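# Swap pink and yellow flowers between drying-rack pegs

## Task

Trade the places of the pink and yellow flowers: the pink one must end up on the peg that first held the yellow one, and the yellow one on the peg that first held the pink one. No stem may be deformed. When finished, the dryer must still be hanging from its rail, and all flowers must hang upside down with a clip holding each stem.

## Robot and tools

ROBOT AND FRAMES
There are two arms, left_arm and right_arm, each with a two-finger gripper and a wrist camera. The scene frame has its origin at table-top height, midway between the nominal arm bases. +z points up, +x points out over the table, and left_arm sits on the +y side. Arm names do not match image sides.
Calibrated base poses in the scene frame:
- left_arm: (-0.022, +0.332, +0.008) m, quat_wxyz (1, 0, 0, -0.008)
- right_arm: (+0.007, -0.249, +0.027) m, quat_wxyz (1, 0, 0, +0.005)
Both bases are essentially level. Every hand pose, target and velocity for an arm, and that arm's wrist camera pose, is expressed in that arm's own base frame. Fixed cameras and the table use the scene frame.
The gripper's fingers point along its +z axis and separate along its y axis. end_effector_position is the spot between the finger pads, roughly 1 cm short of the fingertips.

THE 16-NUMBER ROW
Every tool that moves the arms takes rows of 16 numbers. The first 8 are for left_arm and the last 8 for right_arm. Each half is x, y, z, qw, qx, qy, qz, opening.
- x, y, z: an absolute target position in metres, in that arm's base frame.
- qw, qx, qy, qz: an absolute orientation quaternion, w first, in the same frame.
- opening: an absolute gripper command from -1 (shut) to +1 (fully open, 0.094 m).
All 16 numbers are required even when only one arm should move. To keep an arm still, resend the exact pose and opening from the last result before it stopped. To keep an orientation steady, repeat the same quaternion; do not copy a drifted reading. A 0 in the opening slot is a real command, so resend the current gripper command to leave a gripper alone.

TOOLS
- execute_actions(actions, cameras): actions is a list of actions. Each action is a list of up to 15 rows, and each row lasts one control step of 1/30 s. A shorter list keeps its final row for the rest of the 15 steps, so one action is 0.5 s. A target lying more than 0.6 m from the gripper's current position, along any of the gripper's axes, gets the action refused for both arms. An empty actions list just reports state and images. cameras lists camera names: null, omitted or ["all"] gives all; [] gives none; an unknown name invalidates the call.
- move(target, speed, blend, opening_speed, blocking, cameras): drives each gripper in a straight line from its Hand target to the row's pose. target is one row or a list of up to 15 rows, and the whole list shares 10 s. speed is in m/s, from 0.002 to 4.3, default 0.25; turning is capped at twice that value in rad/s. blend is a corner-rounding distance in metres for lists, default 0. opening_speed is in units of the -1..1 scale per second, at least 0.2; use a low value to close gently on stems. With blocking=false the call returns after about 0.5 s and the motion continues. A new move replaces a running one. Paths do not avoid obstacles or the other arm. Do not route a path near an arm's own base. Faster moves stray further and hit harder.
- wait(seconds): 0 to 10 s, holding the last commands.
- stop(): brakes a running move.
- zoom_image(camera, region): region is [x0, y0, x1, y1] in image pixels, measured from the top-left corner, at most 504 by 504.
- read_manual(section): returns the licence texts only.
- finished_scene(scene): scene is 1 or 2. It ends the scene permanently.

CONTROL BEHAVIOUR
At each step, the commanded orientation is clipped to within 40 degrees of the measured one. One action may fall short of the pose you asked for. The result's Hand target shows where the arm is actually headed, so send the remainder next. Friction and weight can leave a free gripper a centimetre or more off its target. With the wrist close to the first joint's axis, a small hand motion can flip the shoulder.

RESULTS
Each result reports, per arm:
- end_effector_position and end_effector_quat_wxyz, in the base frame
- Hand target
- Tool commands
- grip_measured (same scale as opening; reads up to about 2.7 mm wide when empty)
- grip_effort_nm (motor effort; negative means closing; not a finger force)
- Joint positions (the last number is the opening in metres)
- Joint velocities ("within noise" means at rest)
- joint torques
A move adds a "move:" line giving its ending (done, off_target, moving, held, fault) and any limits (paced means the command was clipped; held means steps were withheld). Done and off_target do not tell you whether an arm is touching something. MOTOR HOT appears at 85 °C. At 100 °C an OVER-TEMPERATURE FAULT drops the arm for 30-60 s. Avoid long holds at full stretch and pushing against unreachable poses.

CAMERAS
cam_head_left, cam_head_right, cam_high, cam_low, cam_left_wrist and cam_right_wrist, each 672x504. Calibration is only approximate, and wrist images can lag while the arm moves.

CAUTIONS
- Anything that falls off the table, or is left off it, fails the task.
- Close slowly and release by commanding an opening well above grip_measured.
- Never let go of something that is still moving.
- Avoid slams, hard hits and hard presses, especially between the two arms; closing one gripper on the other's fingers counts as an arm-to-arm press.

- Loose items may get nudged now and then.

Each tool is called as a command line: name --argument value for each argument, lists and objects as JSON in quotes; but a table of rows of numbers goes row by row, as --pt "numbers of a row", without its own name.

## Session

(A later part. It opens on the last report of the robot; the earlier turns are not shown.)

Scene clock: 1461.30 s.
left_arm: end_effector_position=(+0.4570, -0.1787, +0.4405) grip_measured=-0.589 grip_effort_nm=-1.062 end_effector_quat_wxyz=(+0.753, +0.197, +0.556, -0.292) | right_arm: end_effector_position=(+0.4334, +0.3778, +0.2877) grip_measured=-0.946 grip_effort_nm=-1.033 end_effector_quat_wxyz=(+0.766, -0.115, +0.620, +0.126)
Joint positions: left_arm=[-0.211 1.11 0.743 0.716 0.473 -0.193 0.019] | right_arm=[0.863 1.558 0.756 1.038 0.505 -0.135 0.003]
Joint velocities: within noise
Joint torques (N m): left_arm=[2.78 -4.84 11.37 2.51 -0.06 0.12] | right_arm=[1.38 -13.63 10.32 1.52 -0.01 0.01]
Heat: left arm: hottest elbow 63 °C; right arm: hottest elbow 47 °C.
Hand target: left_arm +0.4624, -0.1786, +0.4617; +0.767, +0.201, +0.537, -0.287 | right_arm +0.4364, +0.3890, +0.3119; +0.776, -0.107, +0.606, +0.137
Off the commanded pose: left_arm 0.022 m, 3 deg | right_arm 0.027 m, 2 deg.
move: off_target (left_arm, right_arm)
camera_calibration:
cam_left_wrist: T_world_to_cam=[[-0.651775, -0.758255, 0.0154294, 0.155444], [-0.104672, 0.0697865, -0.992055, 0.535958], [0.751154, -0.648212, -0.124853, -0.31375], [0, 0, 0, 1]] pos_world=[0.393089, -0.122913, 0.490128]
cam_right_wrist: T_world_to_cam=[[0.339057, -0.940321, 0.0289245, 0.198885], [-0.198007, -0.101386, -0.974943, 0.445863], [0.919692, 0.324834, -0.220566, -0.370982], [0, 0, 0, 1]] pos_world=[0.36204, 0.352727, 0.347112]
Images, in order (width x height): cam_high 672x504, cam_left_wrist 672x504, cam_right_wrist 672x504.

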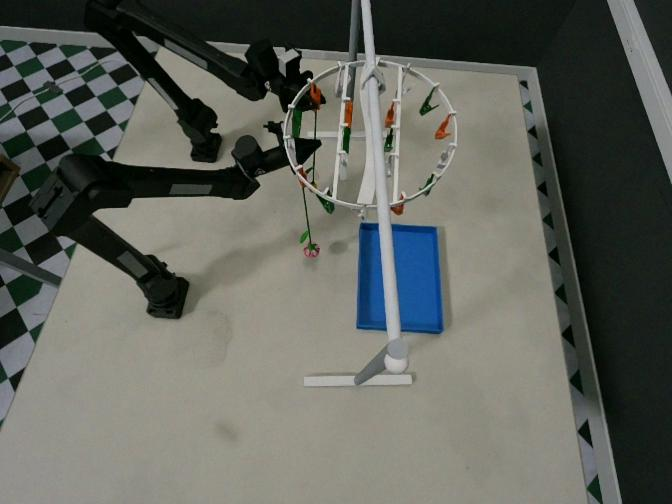

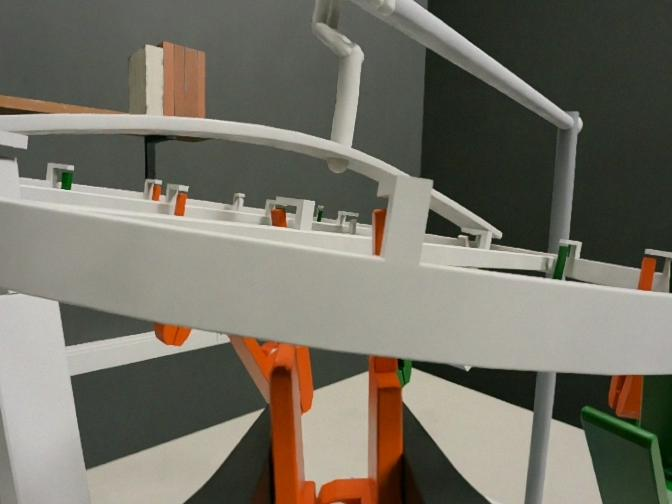

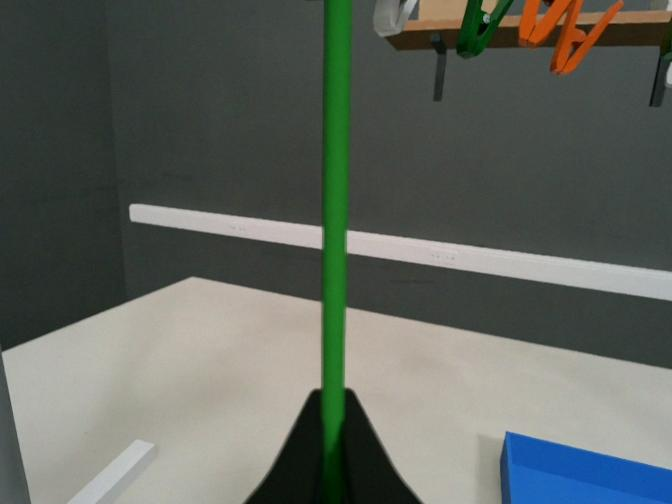

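move --pt "0.4635 -0.179 0.462 0.7673 0.2009 0.5373 -0.2869 -0.66 0.4375 0.390 0.316 0.776 -0.1069 0.6063 0.1368 -0.96" --speed 0.04 --cameras '["cam_high","cam_right_wrist","cam_head_right","cam_head_left"]'

zoom_image --camera "cam_high" --region '[305, 95, 335, 125]'

zoom_image --camera "cam_head_right" --region '[175, 45, 215, 100]'

Scene clock: 1466.40 s.
left_arm: end_effector_position=(+0.4571, -0.1788, +0.4403) grip_measured=-0.589 grip_effort_nm=-1.067 end_effector_quat_wxyz=(+0.753, +0.197, +0.556, -0.292) | right_arm: end_effector_position=(+0.4333, +0.3776, +0.2881) grip_measured=-0.946 grip_effort_nm=-1.028 end_effector_quat_wxyz=(+0.764, -0.116, +0.622, +0.125)
Joint positions: left_arm=[-0.211 1.11 0.743 0.716 0.473 -0.193 0.019] | right_arm=[0.863 1.552 0.756 1.026 0.505 -0.135 0.003]
Joint velocities: within noise
Joint torques (N m): left_arm=[2.73 -4.95 11.38 2.52 -0.06 0.11] | right_arm=[1.2 -13.86 10.62 1.5 -0.01 0]
Heat: left arm: hottest elbow 63 °C; right arm: hottest elbow 47 °C.
Hand target: left_arm +0.4624, -0.1786, +0.4617; +0.767, +0.201, +0.537, -0.287 | right_arm +0.4362, +0.3887, +0.3159; +0.776, -0.107, +0.606, +0.137
Off the commanded pose: left_arm 0.023 m, 3 deg | right_arm 0.031 m, 3 deg.
move: off_target (left_arm, right_arm)
camera_calibration:
cam_right_wrist: T_world_to_cam=[[0.339173, -0.940169, 0.0323207, 0.197645], [-0.202406, -0.106486, -0.973495, 0.449561], [0.918691, 0.323641, -0.226413, -0.368113], [0, 0, 0, 1]] pos_world=[0.362141, 0.352828, 0.347912]
Images, in order (width x height): cam_head_left 672x504, cam_head_right 672x504, cam_high 672x504, cam_right_wrist 672x504.

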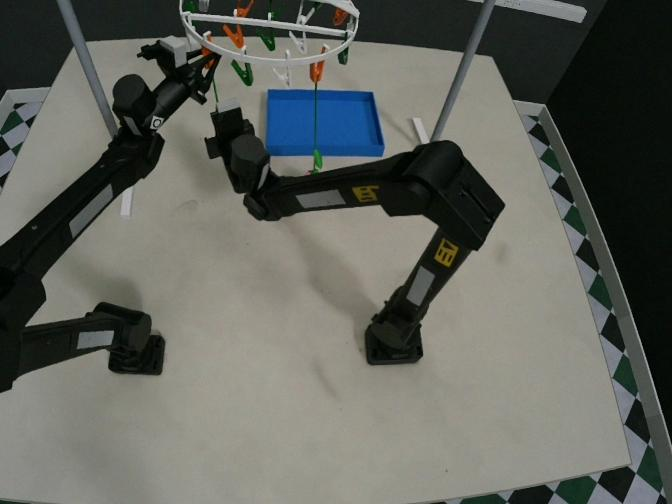

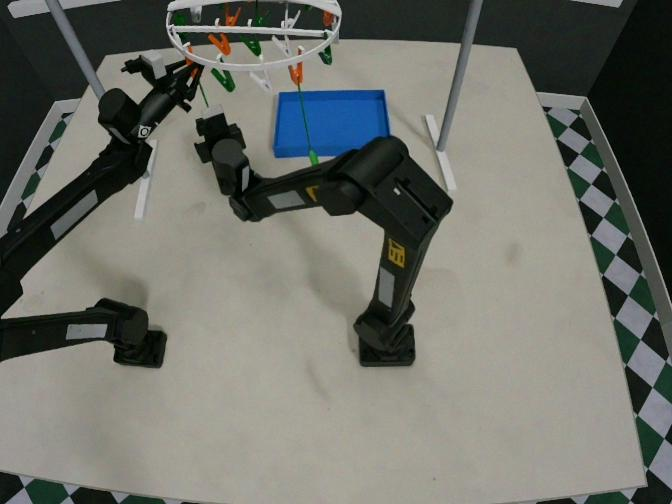

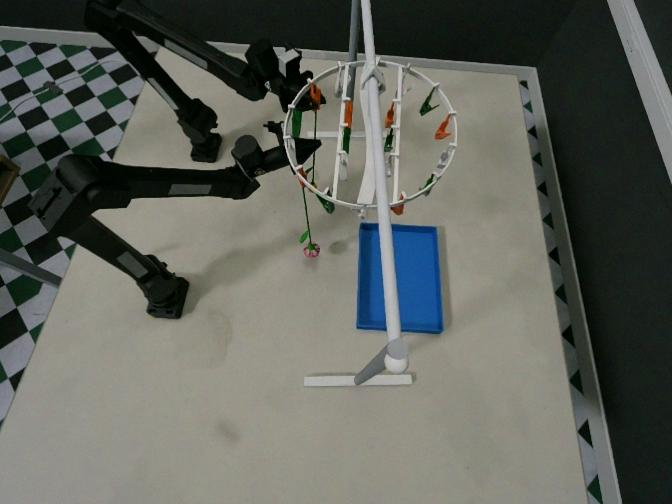

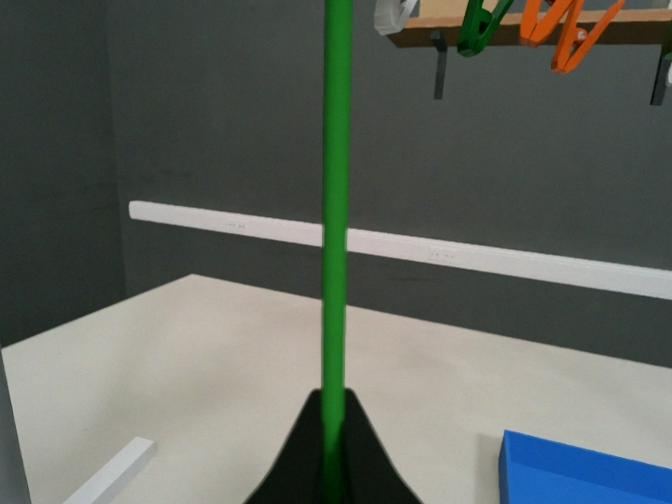

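Scaled by 16.800 from the camera's 672x504 image, which has a finer 960x720 frame.

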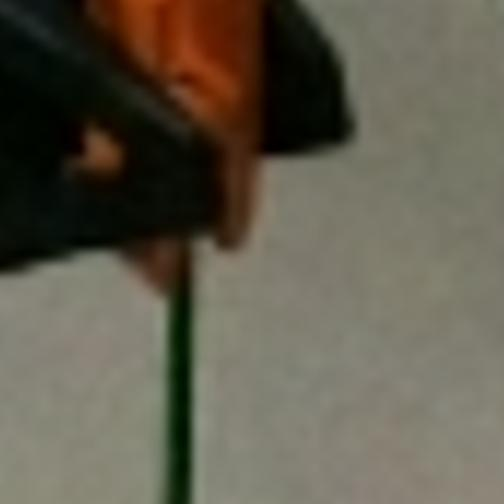

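Scaled by 9.164 from the camera's 672x504 image, which has a finer 960x720 frame.

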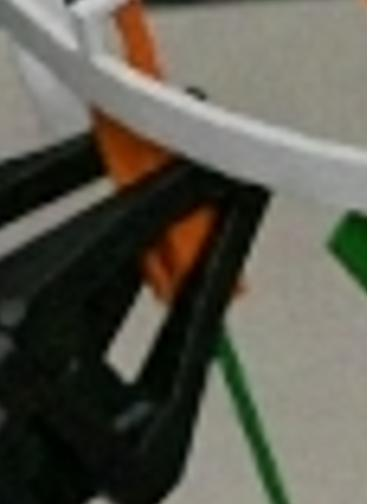

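move --pt "0.463 -0.179 0.459 0.7673 0.2009 0.5373 -0.2869 0.1 0.4375 0.390 0.311 0.776 -0.1069 0.6063 0.1368 -0.96" --speed 0.04 --opening_speed 0.25

zoom_image --camera "cam_high" --region '[305, 95, 335, 125]'

zoom_image --camera "cam_head_right" --region '[175, 45, 215, 100]'

Scene clock: 1472.97 s.
left_arm: end_effector_position=(+0.4575, -0.1788, +0.4402) grip_measured=+0.098 grip_effort_nm=0.056 end_effector_quat_wxyz=(+0.754, +0.197, +0.555, -0.292) | right_arm: end_effector_position=(+0.4332, +0.3776, +0.2883) grip_measured=-0.946 grip_effort_nm=-1.033 end_effector_quat_wxyz=(+0.764, -0.116, +0.622, +0.125)
Joint positions: left_arm=[-0.211 1.113 0.743 0.721 0.473 -0.193 0.052] | right_arm=[0.863 1.552 0.756 1.025 0.505 -0.135 0.003]
Joint velocities: within noise
Joint torques (N m): left_arm=[2.73 -5.01 10.92 2.62 -0.07 0.12] | right_arm=[1.32 -12.81 10.37 2.19 -0.03 0.01]
Heat: left arm: hottest elbow 63 °C; right arm: hottest elbow 48 °C.
Hand target: left_arm +0.4622, -0.1787, +0.4587; +0.767, +0.201, +0.537, -0.287 | right_arm +0.4364, +0.3890, +0.3109; +0.776, -0.107, +0.606, +0.137
Off the commanded pose: left_arm 0.020 m, 3 deg | right_arm 0.026 m, 3 deg.
move: off_target (left_arm, right_arm)
camera_calibration:
cam_left_wrist: T_world_to_cam=[[-0.651865, -0.7582, 0.014309, 0.156302], [-0.102422, 0.0693305, -0.992322, 0.534787], [0.751387, -0.648325, -0.122851, -0.315188], [0, 0, 0, 1]] pos_world=[0.39349, -0.122913, 0.489724]
cam_right_wrist: T_world_to_cam=[[0.339173, -0.940169, 0.0323207, 0.197673], [-0.202406, -0.106486, -0.973495, 0.449736], [0.918691, 0.323641, -0.226413, -0.367976], [0, 0, 0, 1]] pos_world=[0.362041, 0.352828, 0.348112]

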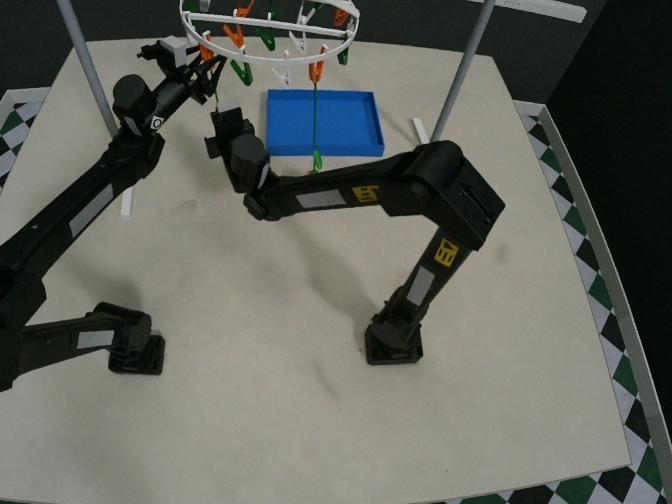

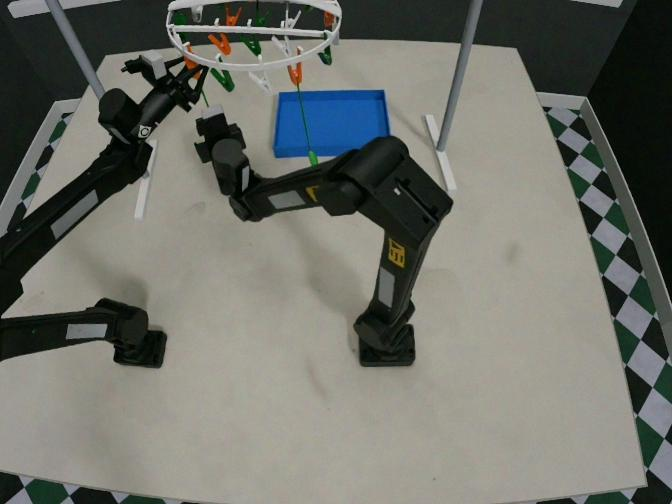

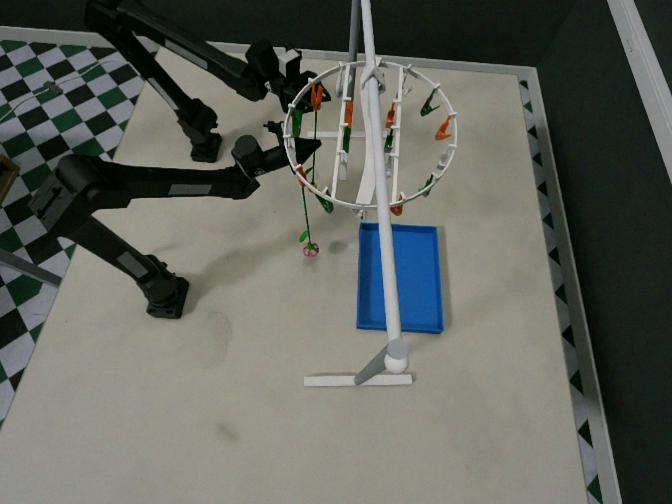

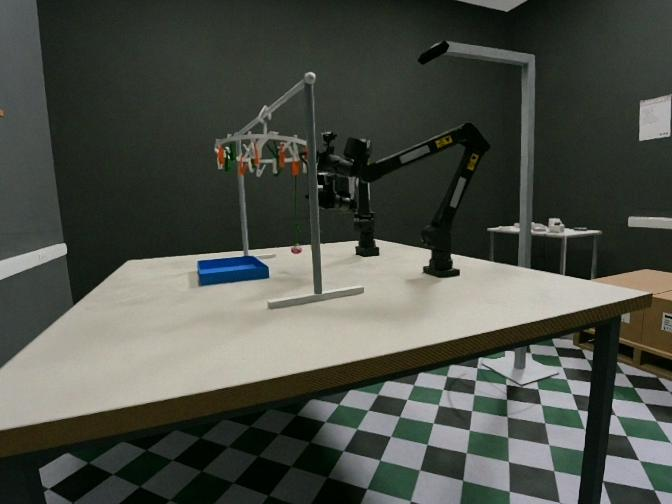

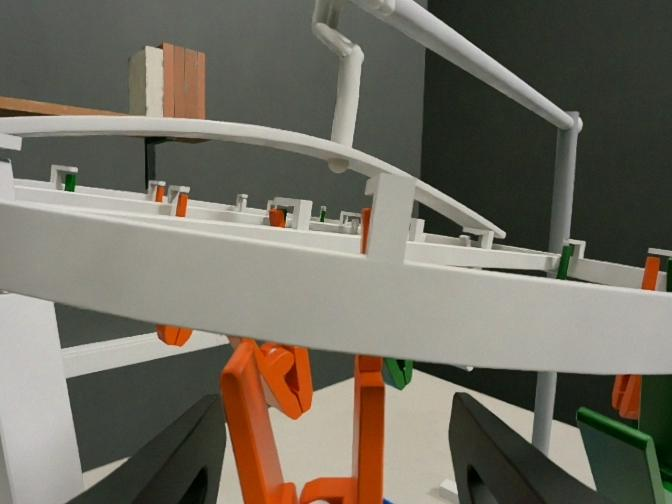

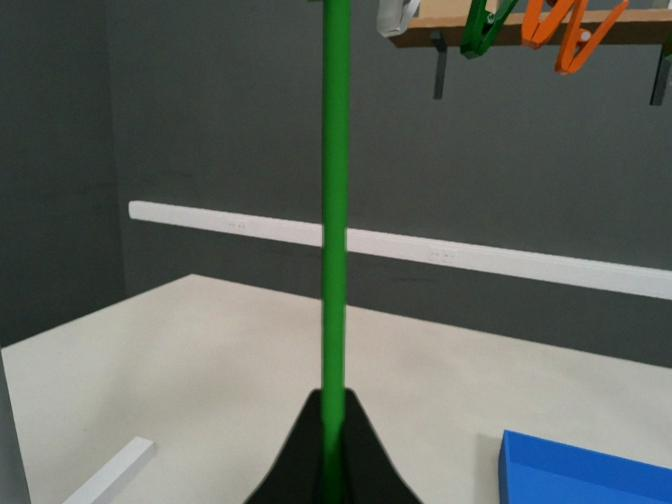

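Scaled by 16.800 from the camera's 672x504 image, which has a finer 960x720 frame.

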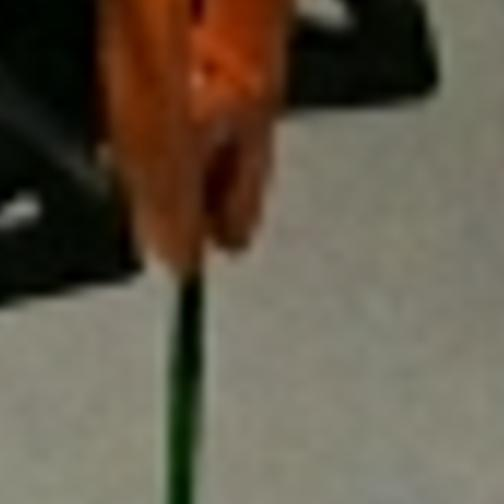

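Scaled by 9.164 from the camera's 672x504 image, which has a finer 960x720 frame.

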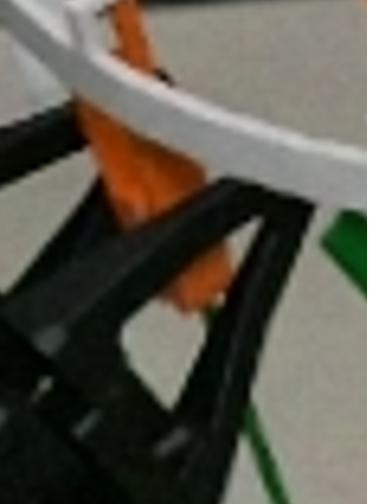

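move --pt "0.463 -0.179 0.459 0.7673 0.2009 0.5373 -0.2869 0.1 0.4375 0.390 0.311 0.776 -0.1069 0.6063 0.1368 -0.85" --speed 0.04 --opening_speed 0.2 --cameras '["cam_left_wrist","cam_right_wrist"]'

move --pt "0.463 -0.179 0.459 0.7673 0.2009 0.5373 -0.2869 0.1 0.4375 0.390 0.311 0.776 -0.1069 0.6063 0.1368 -0.4" --speed 0.04 --opening_speed 0.3 --cameras '["cam_left_wrist","cam_right_wrist","cam_high","cam_head_right"]'

zoom_image --camera "cam_high" --region '[295, 75, 345, 145]'

Scene clock: 1478.13 s.
left_arm: end_effector_position=(+0.4576, -0.1789, +0.4400) grip_measured=+0.098 grip_effort_nm=0.051 end_effector_quat_wxyz=(+0.754, +0.198, +0.555, -0.291) | right_arm: end_effector_position=(+0.4332, +0.3776, +0.2883) grip_measured=-0.852 grip_effort_nm=0.071 end_effector_quat_wxyz=(+0.764, -0.116, +0.622, +0.125)
Joint positions: left_arm=[-0.211 1.113 0.743 0.721 0.473 -0.192 0.052] | right_arm=[0.863 1.552 0.756 1.025 0.505 -0.135 0.007]
Joint velocities: within noise
Joint torques (N m): left_arm=[2.73 -5.07 10.91 2.63 -0.08 0.12] | right_arm=[1.38 -12.69 10.35 2.17 -0.02 0.01]
Heat: left arm: hottest elbow 63 °C; right arm: hottest elbow 48 °C.
Hand target: left_arm +0.4622, -0.1787, +0.4587; +0.767, +0.201, +0.537, -0.287 | right_arm +0.4364, +0.3890, +0.3109; +0.776, -0.107, +0.606, +0.137
Off the commanded pose: left_arm 0.020 m, 3 deg | right_arm 0.026 m, 3 deg.
move: off_target (left_arm, right_arm)
camera_calibration:
cam_left_wrist: T_world_to_cam=[[-0.651764, -0.758289, 0.014198, 0.156298], [-0.102582, 0.0695923, -0.992287, 0.534685], [0.751452, -0.648194, -0.123145, -0.315218], [0, 0, 0, 1]] pos_world=[0.39359, -0.123013, 0.489524]
cam_right_wrist: T_world_to_cam=[[0.339173, -0.940169, 0.0323207, 0.197673], [-0.202406, -0.106486, -0.973495, 0.449736], [0.918691, 0.323641, -0.226413, -0.367976], [0, 0, 0, 1]] pos_world=[0.362041, 0.352828, 0.348112]
Images, in order (width x height): cam_left_wrist 672x504, cam_right_wrist 672x504.

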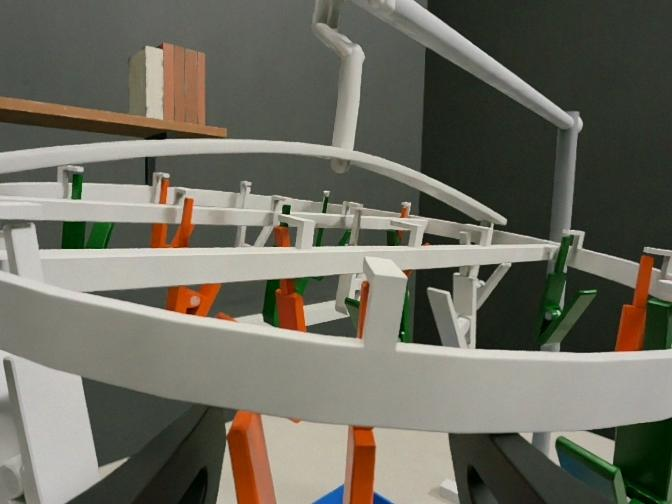

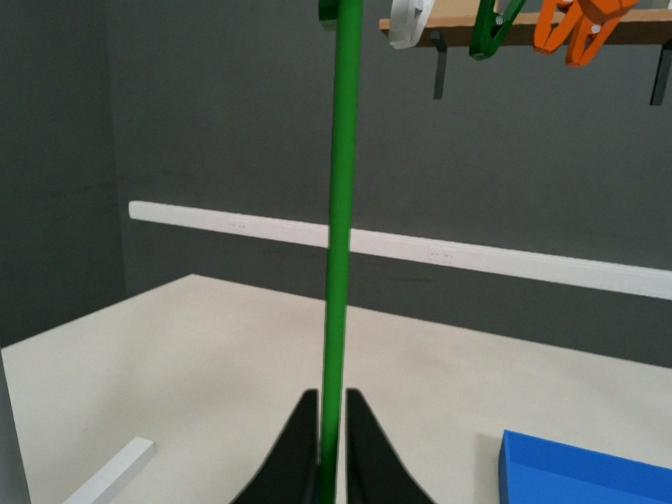

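Scene clock: 1479.93 s.
left_arm: end_effector_position=(+0.4576, -0.1789, +0.4400) grip_measured=+0.098 grip_effort_nm=0.051 end_effector_quat_wxyz=(+0.754, +0.198, +0.555, -0.291) | right_arm: end_effector_position=(+0.4332, +0.3776, +0.2883) grip_measured=-0.402 grip_effort_nm=0.081 end_effector_quat_wxyz=(+0.764, -0.116, +0.622, +0.125)
Joint positions: left_arm=[-0.211 1.113 0.743 0.721 0.473 -0.192 0.052] | right_arm=[0.863 1.552 0.756 1.025 0.505 -0.135 0.028]
Joint velocities: within noise
Joint torques (N m): left_arm=[2.73 -5.01 10.93 2.62 -0.08 0.12] | right_arm=[1.32 -12.92 10.36 2.17 -0.02 0.01]
Heat: left arm: hottest elbow 63 °C; right arm: hottest elbow 48 °C.
Hand target: left_arm +0.4622, -0.1787, +0.4587; +0.767, +0.201, +0.537, -0.287 | right_arm +0.4364, +0.3890, +0.3109; +0.776, -0.107, +0.606, +0.137
Off the commanded pose: left_arm 0.020 m, 3 deg | right_arm 0.026 m, 3 deg.
move: off_target (left_arm, right_arm)
camera_calibration:
cam_left_wrist: T_world_to_cam=[[-0.651764, -0.758289, 0.014198, 0.156298], [-0.102582, 0.0695923, -0.992287, 0.534685], [0.751452, -0.648194, -0.123145, -0.315218], [0, 0, 0, 1]] pos_world=[0.39359, -0.123013, 0.489524]
cam_right_wrist: T_world_to_cam=[[0.339173, -0.940169, 0.0323207, 0.197673], [-0.202406, -0.106486, -0.973495, 0.449736], [0.918691, 0.323641, -0.226413, -0.367976], [0, 0, 0, 1]] pos_world=[0.362041, 0.352828, 0.348112]
Images, in order (width x height): cam_head_right 672x504, cam_high 672x504, cam_left_wrist 672x504, cam_right_wrist 672x504.

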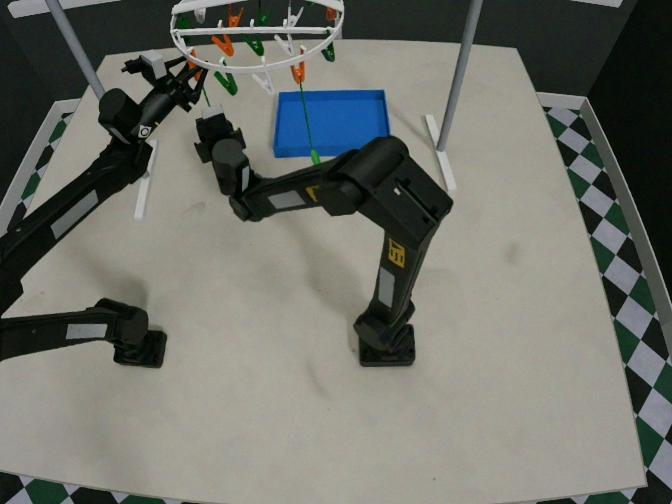

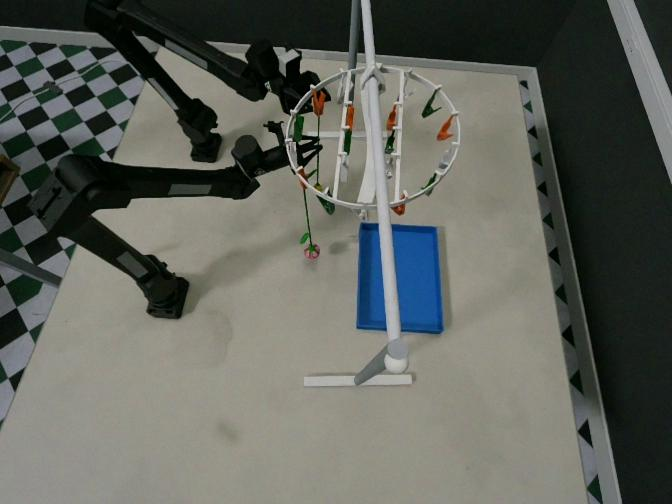

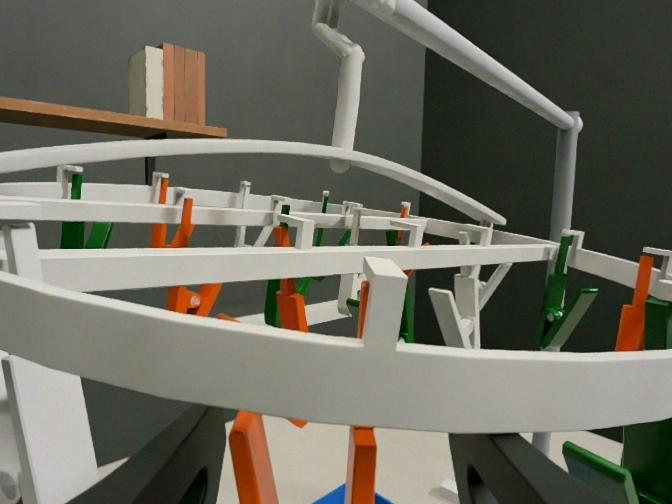

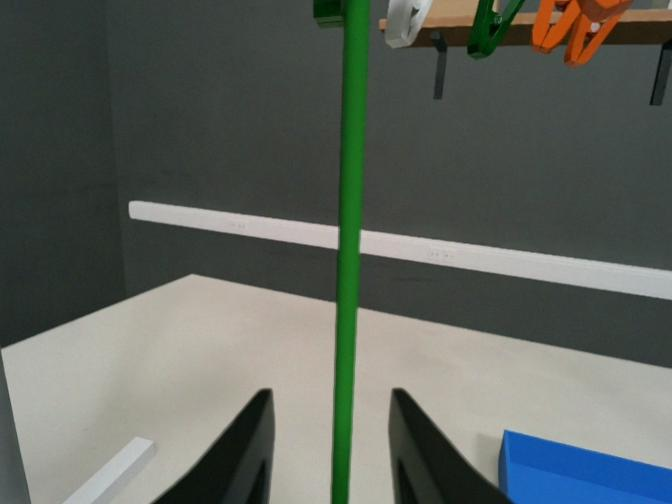

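Scaled by 7.200 from the camera's 672x504 image, which has a finer 960x720 frame.

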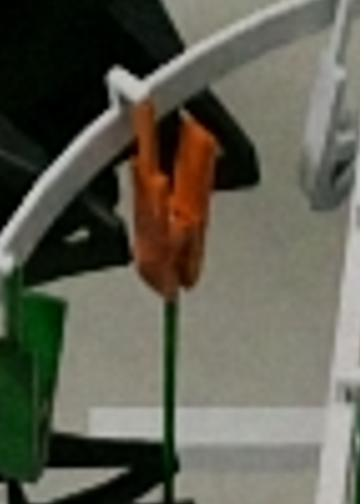

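move --pt "0.463 -0.179 0.459 0.7673 0.2009 0.5373 -0.2869 0.1 0.4375 0.390 0.311 0.776 -0.1069 0.6063 0.1368 0.0" --pt "0.463 -0.179 0.459 0.7673 0.2009 0.5373 -0.2869 0.1 0.33 0.35 0.30 0.776 -0.1069 0.6063 0.1368 0.0" --pt "0.385 -0.115 0.42 0.7673 0.2009 0.5373 -0.2869 0.1 0.30 0.22 0.29 0.776 -0.1069 0.6063 0.1368 0.0" --pt "0.36 -0.06 0.38 0.7673 0.2009 0.5373 -0.2869 0.1 0.30 0.1 0.29 0.776 -0.1069 0.6063 0.1368 0.0" --speed 0.1 --opening_speed 0.4

zoom_image --camera "cam_high" --region '[260, 50, 480, 270]'

zoom_image --camera "cam_low" --region '[180, 60, 400, 280]'

zoom_image --camera "cam_head_right" --region '[150, 0, 360, 210]'

Scene clock: 1489.73 s.
left_arm: end_effector_position=(+0.3584, -0.0635, +0.3806) grip_measured=+0.098 grip_effort_nm=0.051 end_effector_quat_wxyz=(+0.766, +0.204, +0.538, -0.287) | right_arm: end_effector_position=(+0.3008, +0.1032, +0.2963) grip_measured=-0.001 grip_effort_nm=0.076 end_effector_quat_wxyz=(+0.780, -0.113, +0.600, +0.134)
Joint positions: left_arm=[0.183 0.909 0.401 1.034 0.832 -0.401 0.052] | right_arm=[0.305 0.514 0.134 0.637 -0.05 -0.004 0.047]
Joint velocities: within noise
Joint torques (N m): left_arm=[3.25 -1.55 7.75 2.18 -0.08 -0.08] | right_arm=[-0.03 2.32 8.08 1.59 -0.07 0.2]
Heat: left arm: hottest elbow 63 °C; right arm: hottest elbow 48 °C.
Hand target: left_arm +0.3600, -0.0601, +0.3801; +0.767, +0.201, +0.537, -0.287 | right_arm +0.3001, +0.1001, +0.2900; +0.776, -0.107, +0.606, +0.137
Off the commanded pose: left_arm 0.004 m, 0 deg | right_arm 0.007 m, 1 deg.
move: done
camera_calibration:
cam_left_wrist: T_world_to_cam=[[-0.651548, -0.758455, -0.0152091, 0.191051], [-0.0575778, 0.069433, -0.995924, 0.442741], [0.756419, -0.648016, -0.0889091, -0.187922], [0, 0, 0, 1]] pos_world=[0.292118, -0.00761386, 0.427134]
cam_right_wrist: T_world_to_cam=[[0.347906, -0.937155, 0.0265, -0.0168686], [-0.151371, -0.0840445, -0.984898, 0.387304], [0.925229, 0.33864, -0.171098, -0.175679], [0, 0, 0, 1]] pos_world=[0.227038, 0.0762341, 0.351844]

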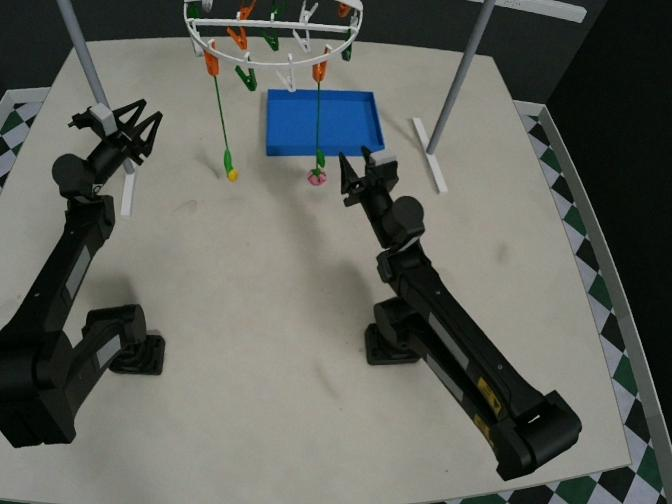

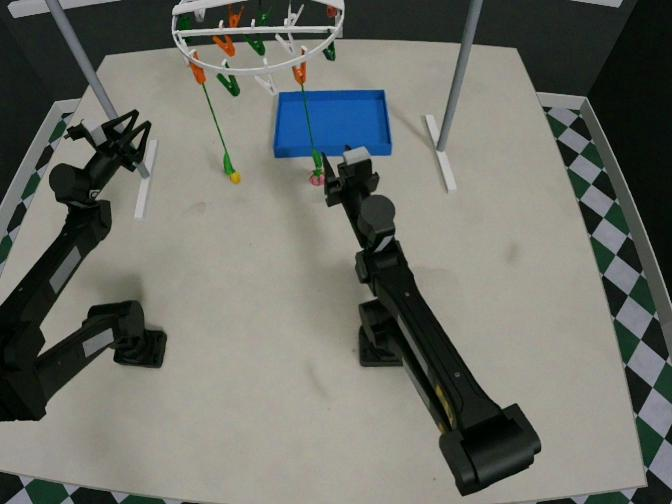

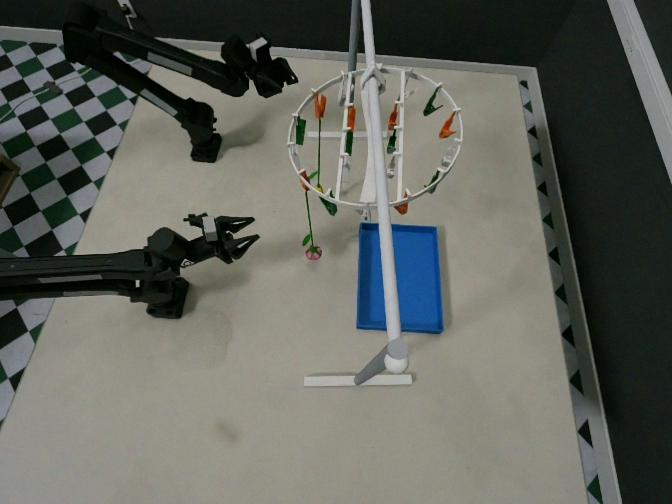

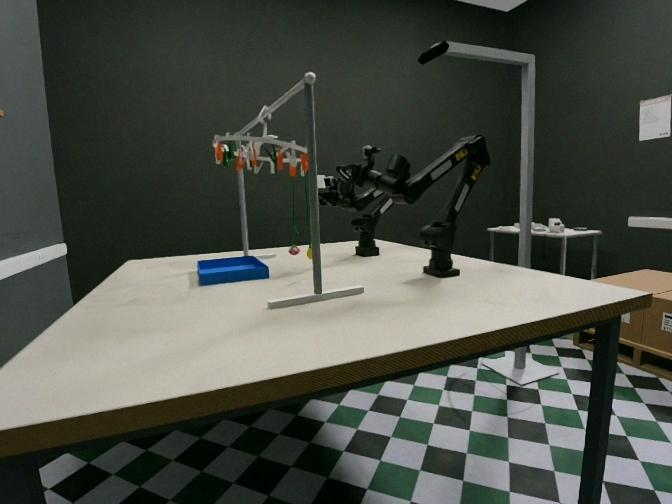

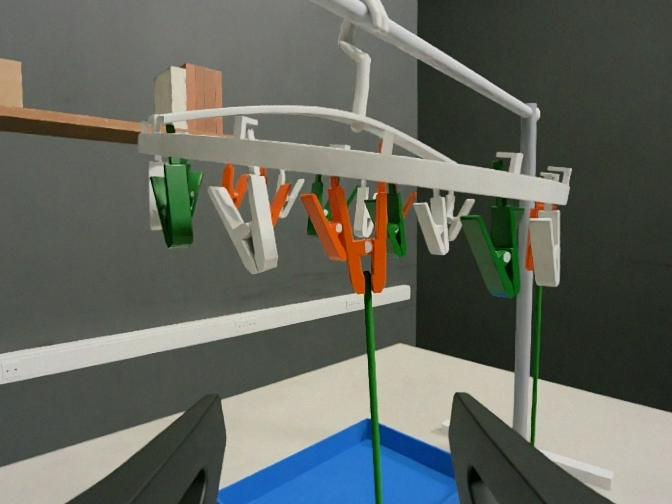

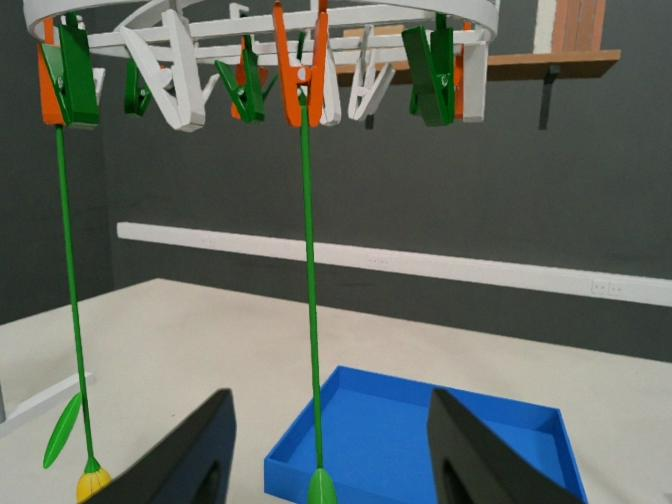

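Scaled by 2.291 from the camera's 672x504 image, which has a finer 960x720 frame.

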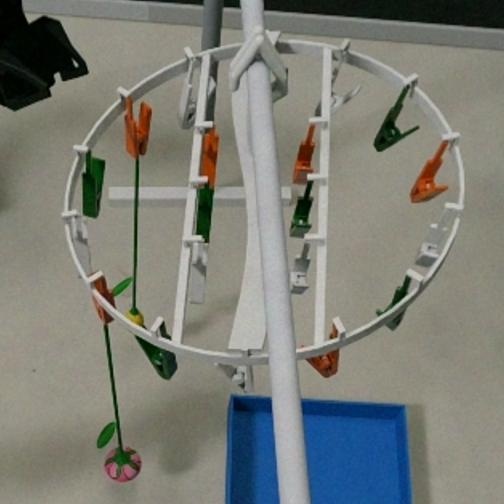

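Scaled by 2.291 from the camera's 672x504 image, which has a finer 960x720 frame.

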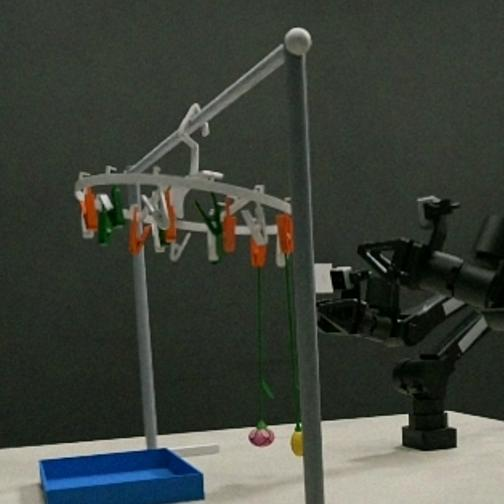

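Scaled by 2.400 from the camera's 672x504 image, which has a finer 960x720 frame.

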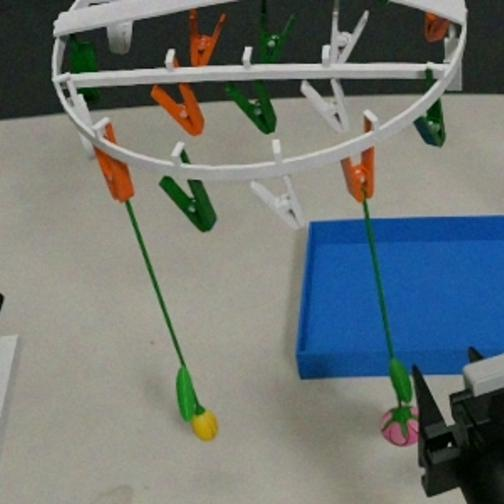

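finished_scene --scene 1

The scene is finished: the task was done.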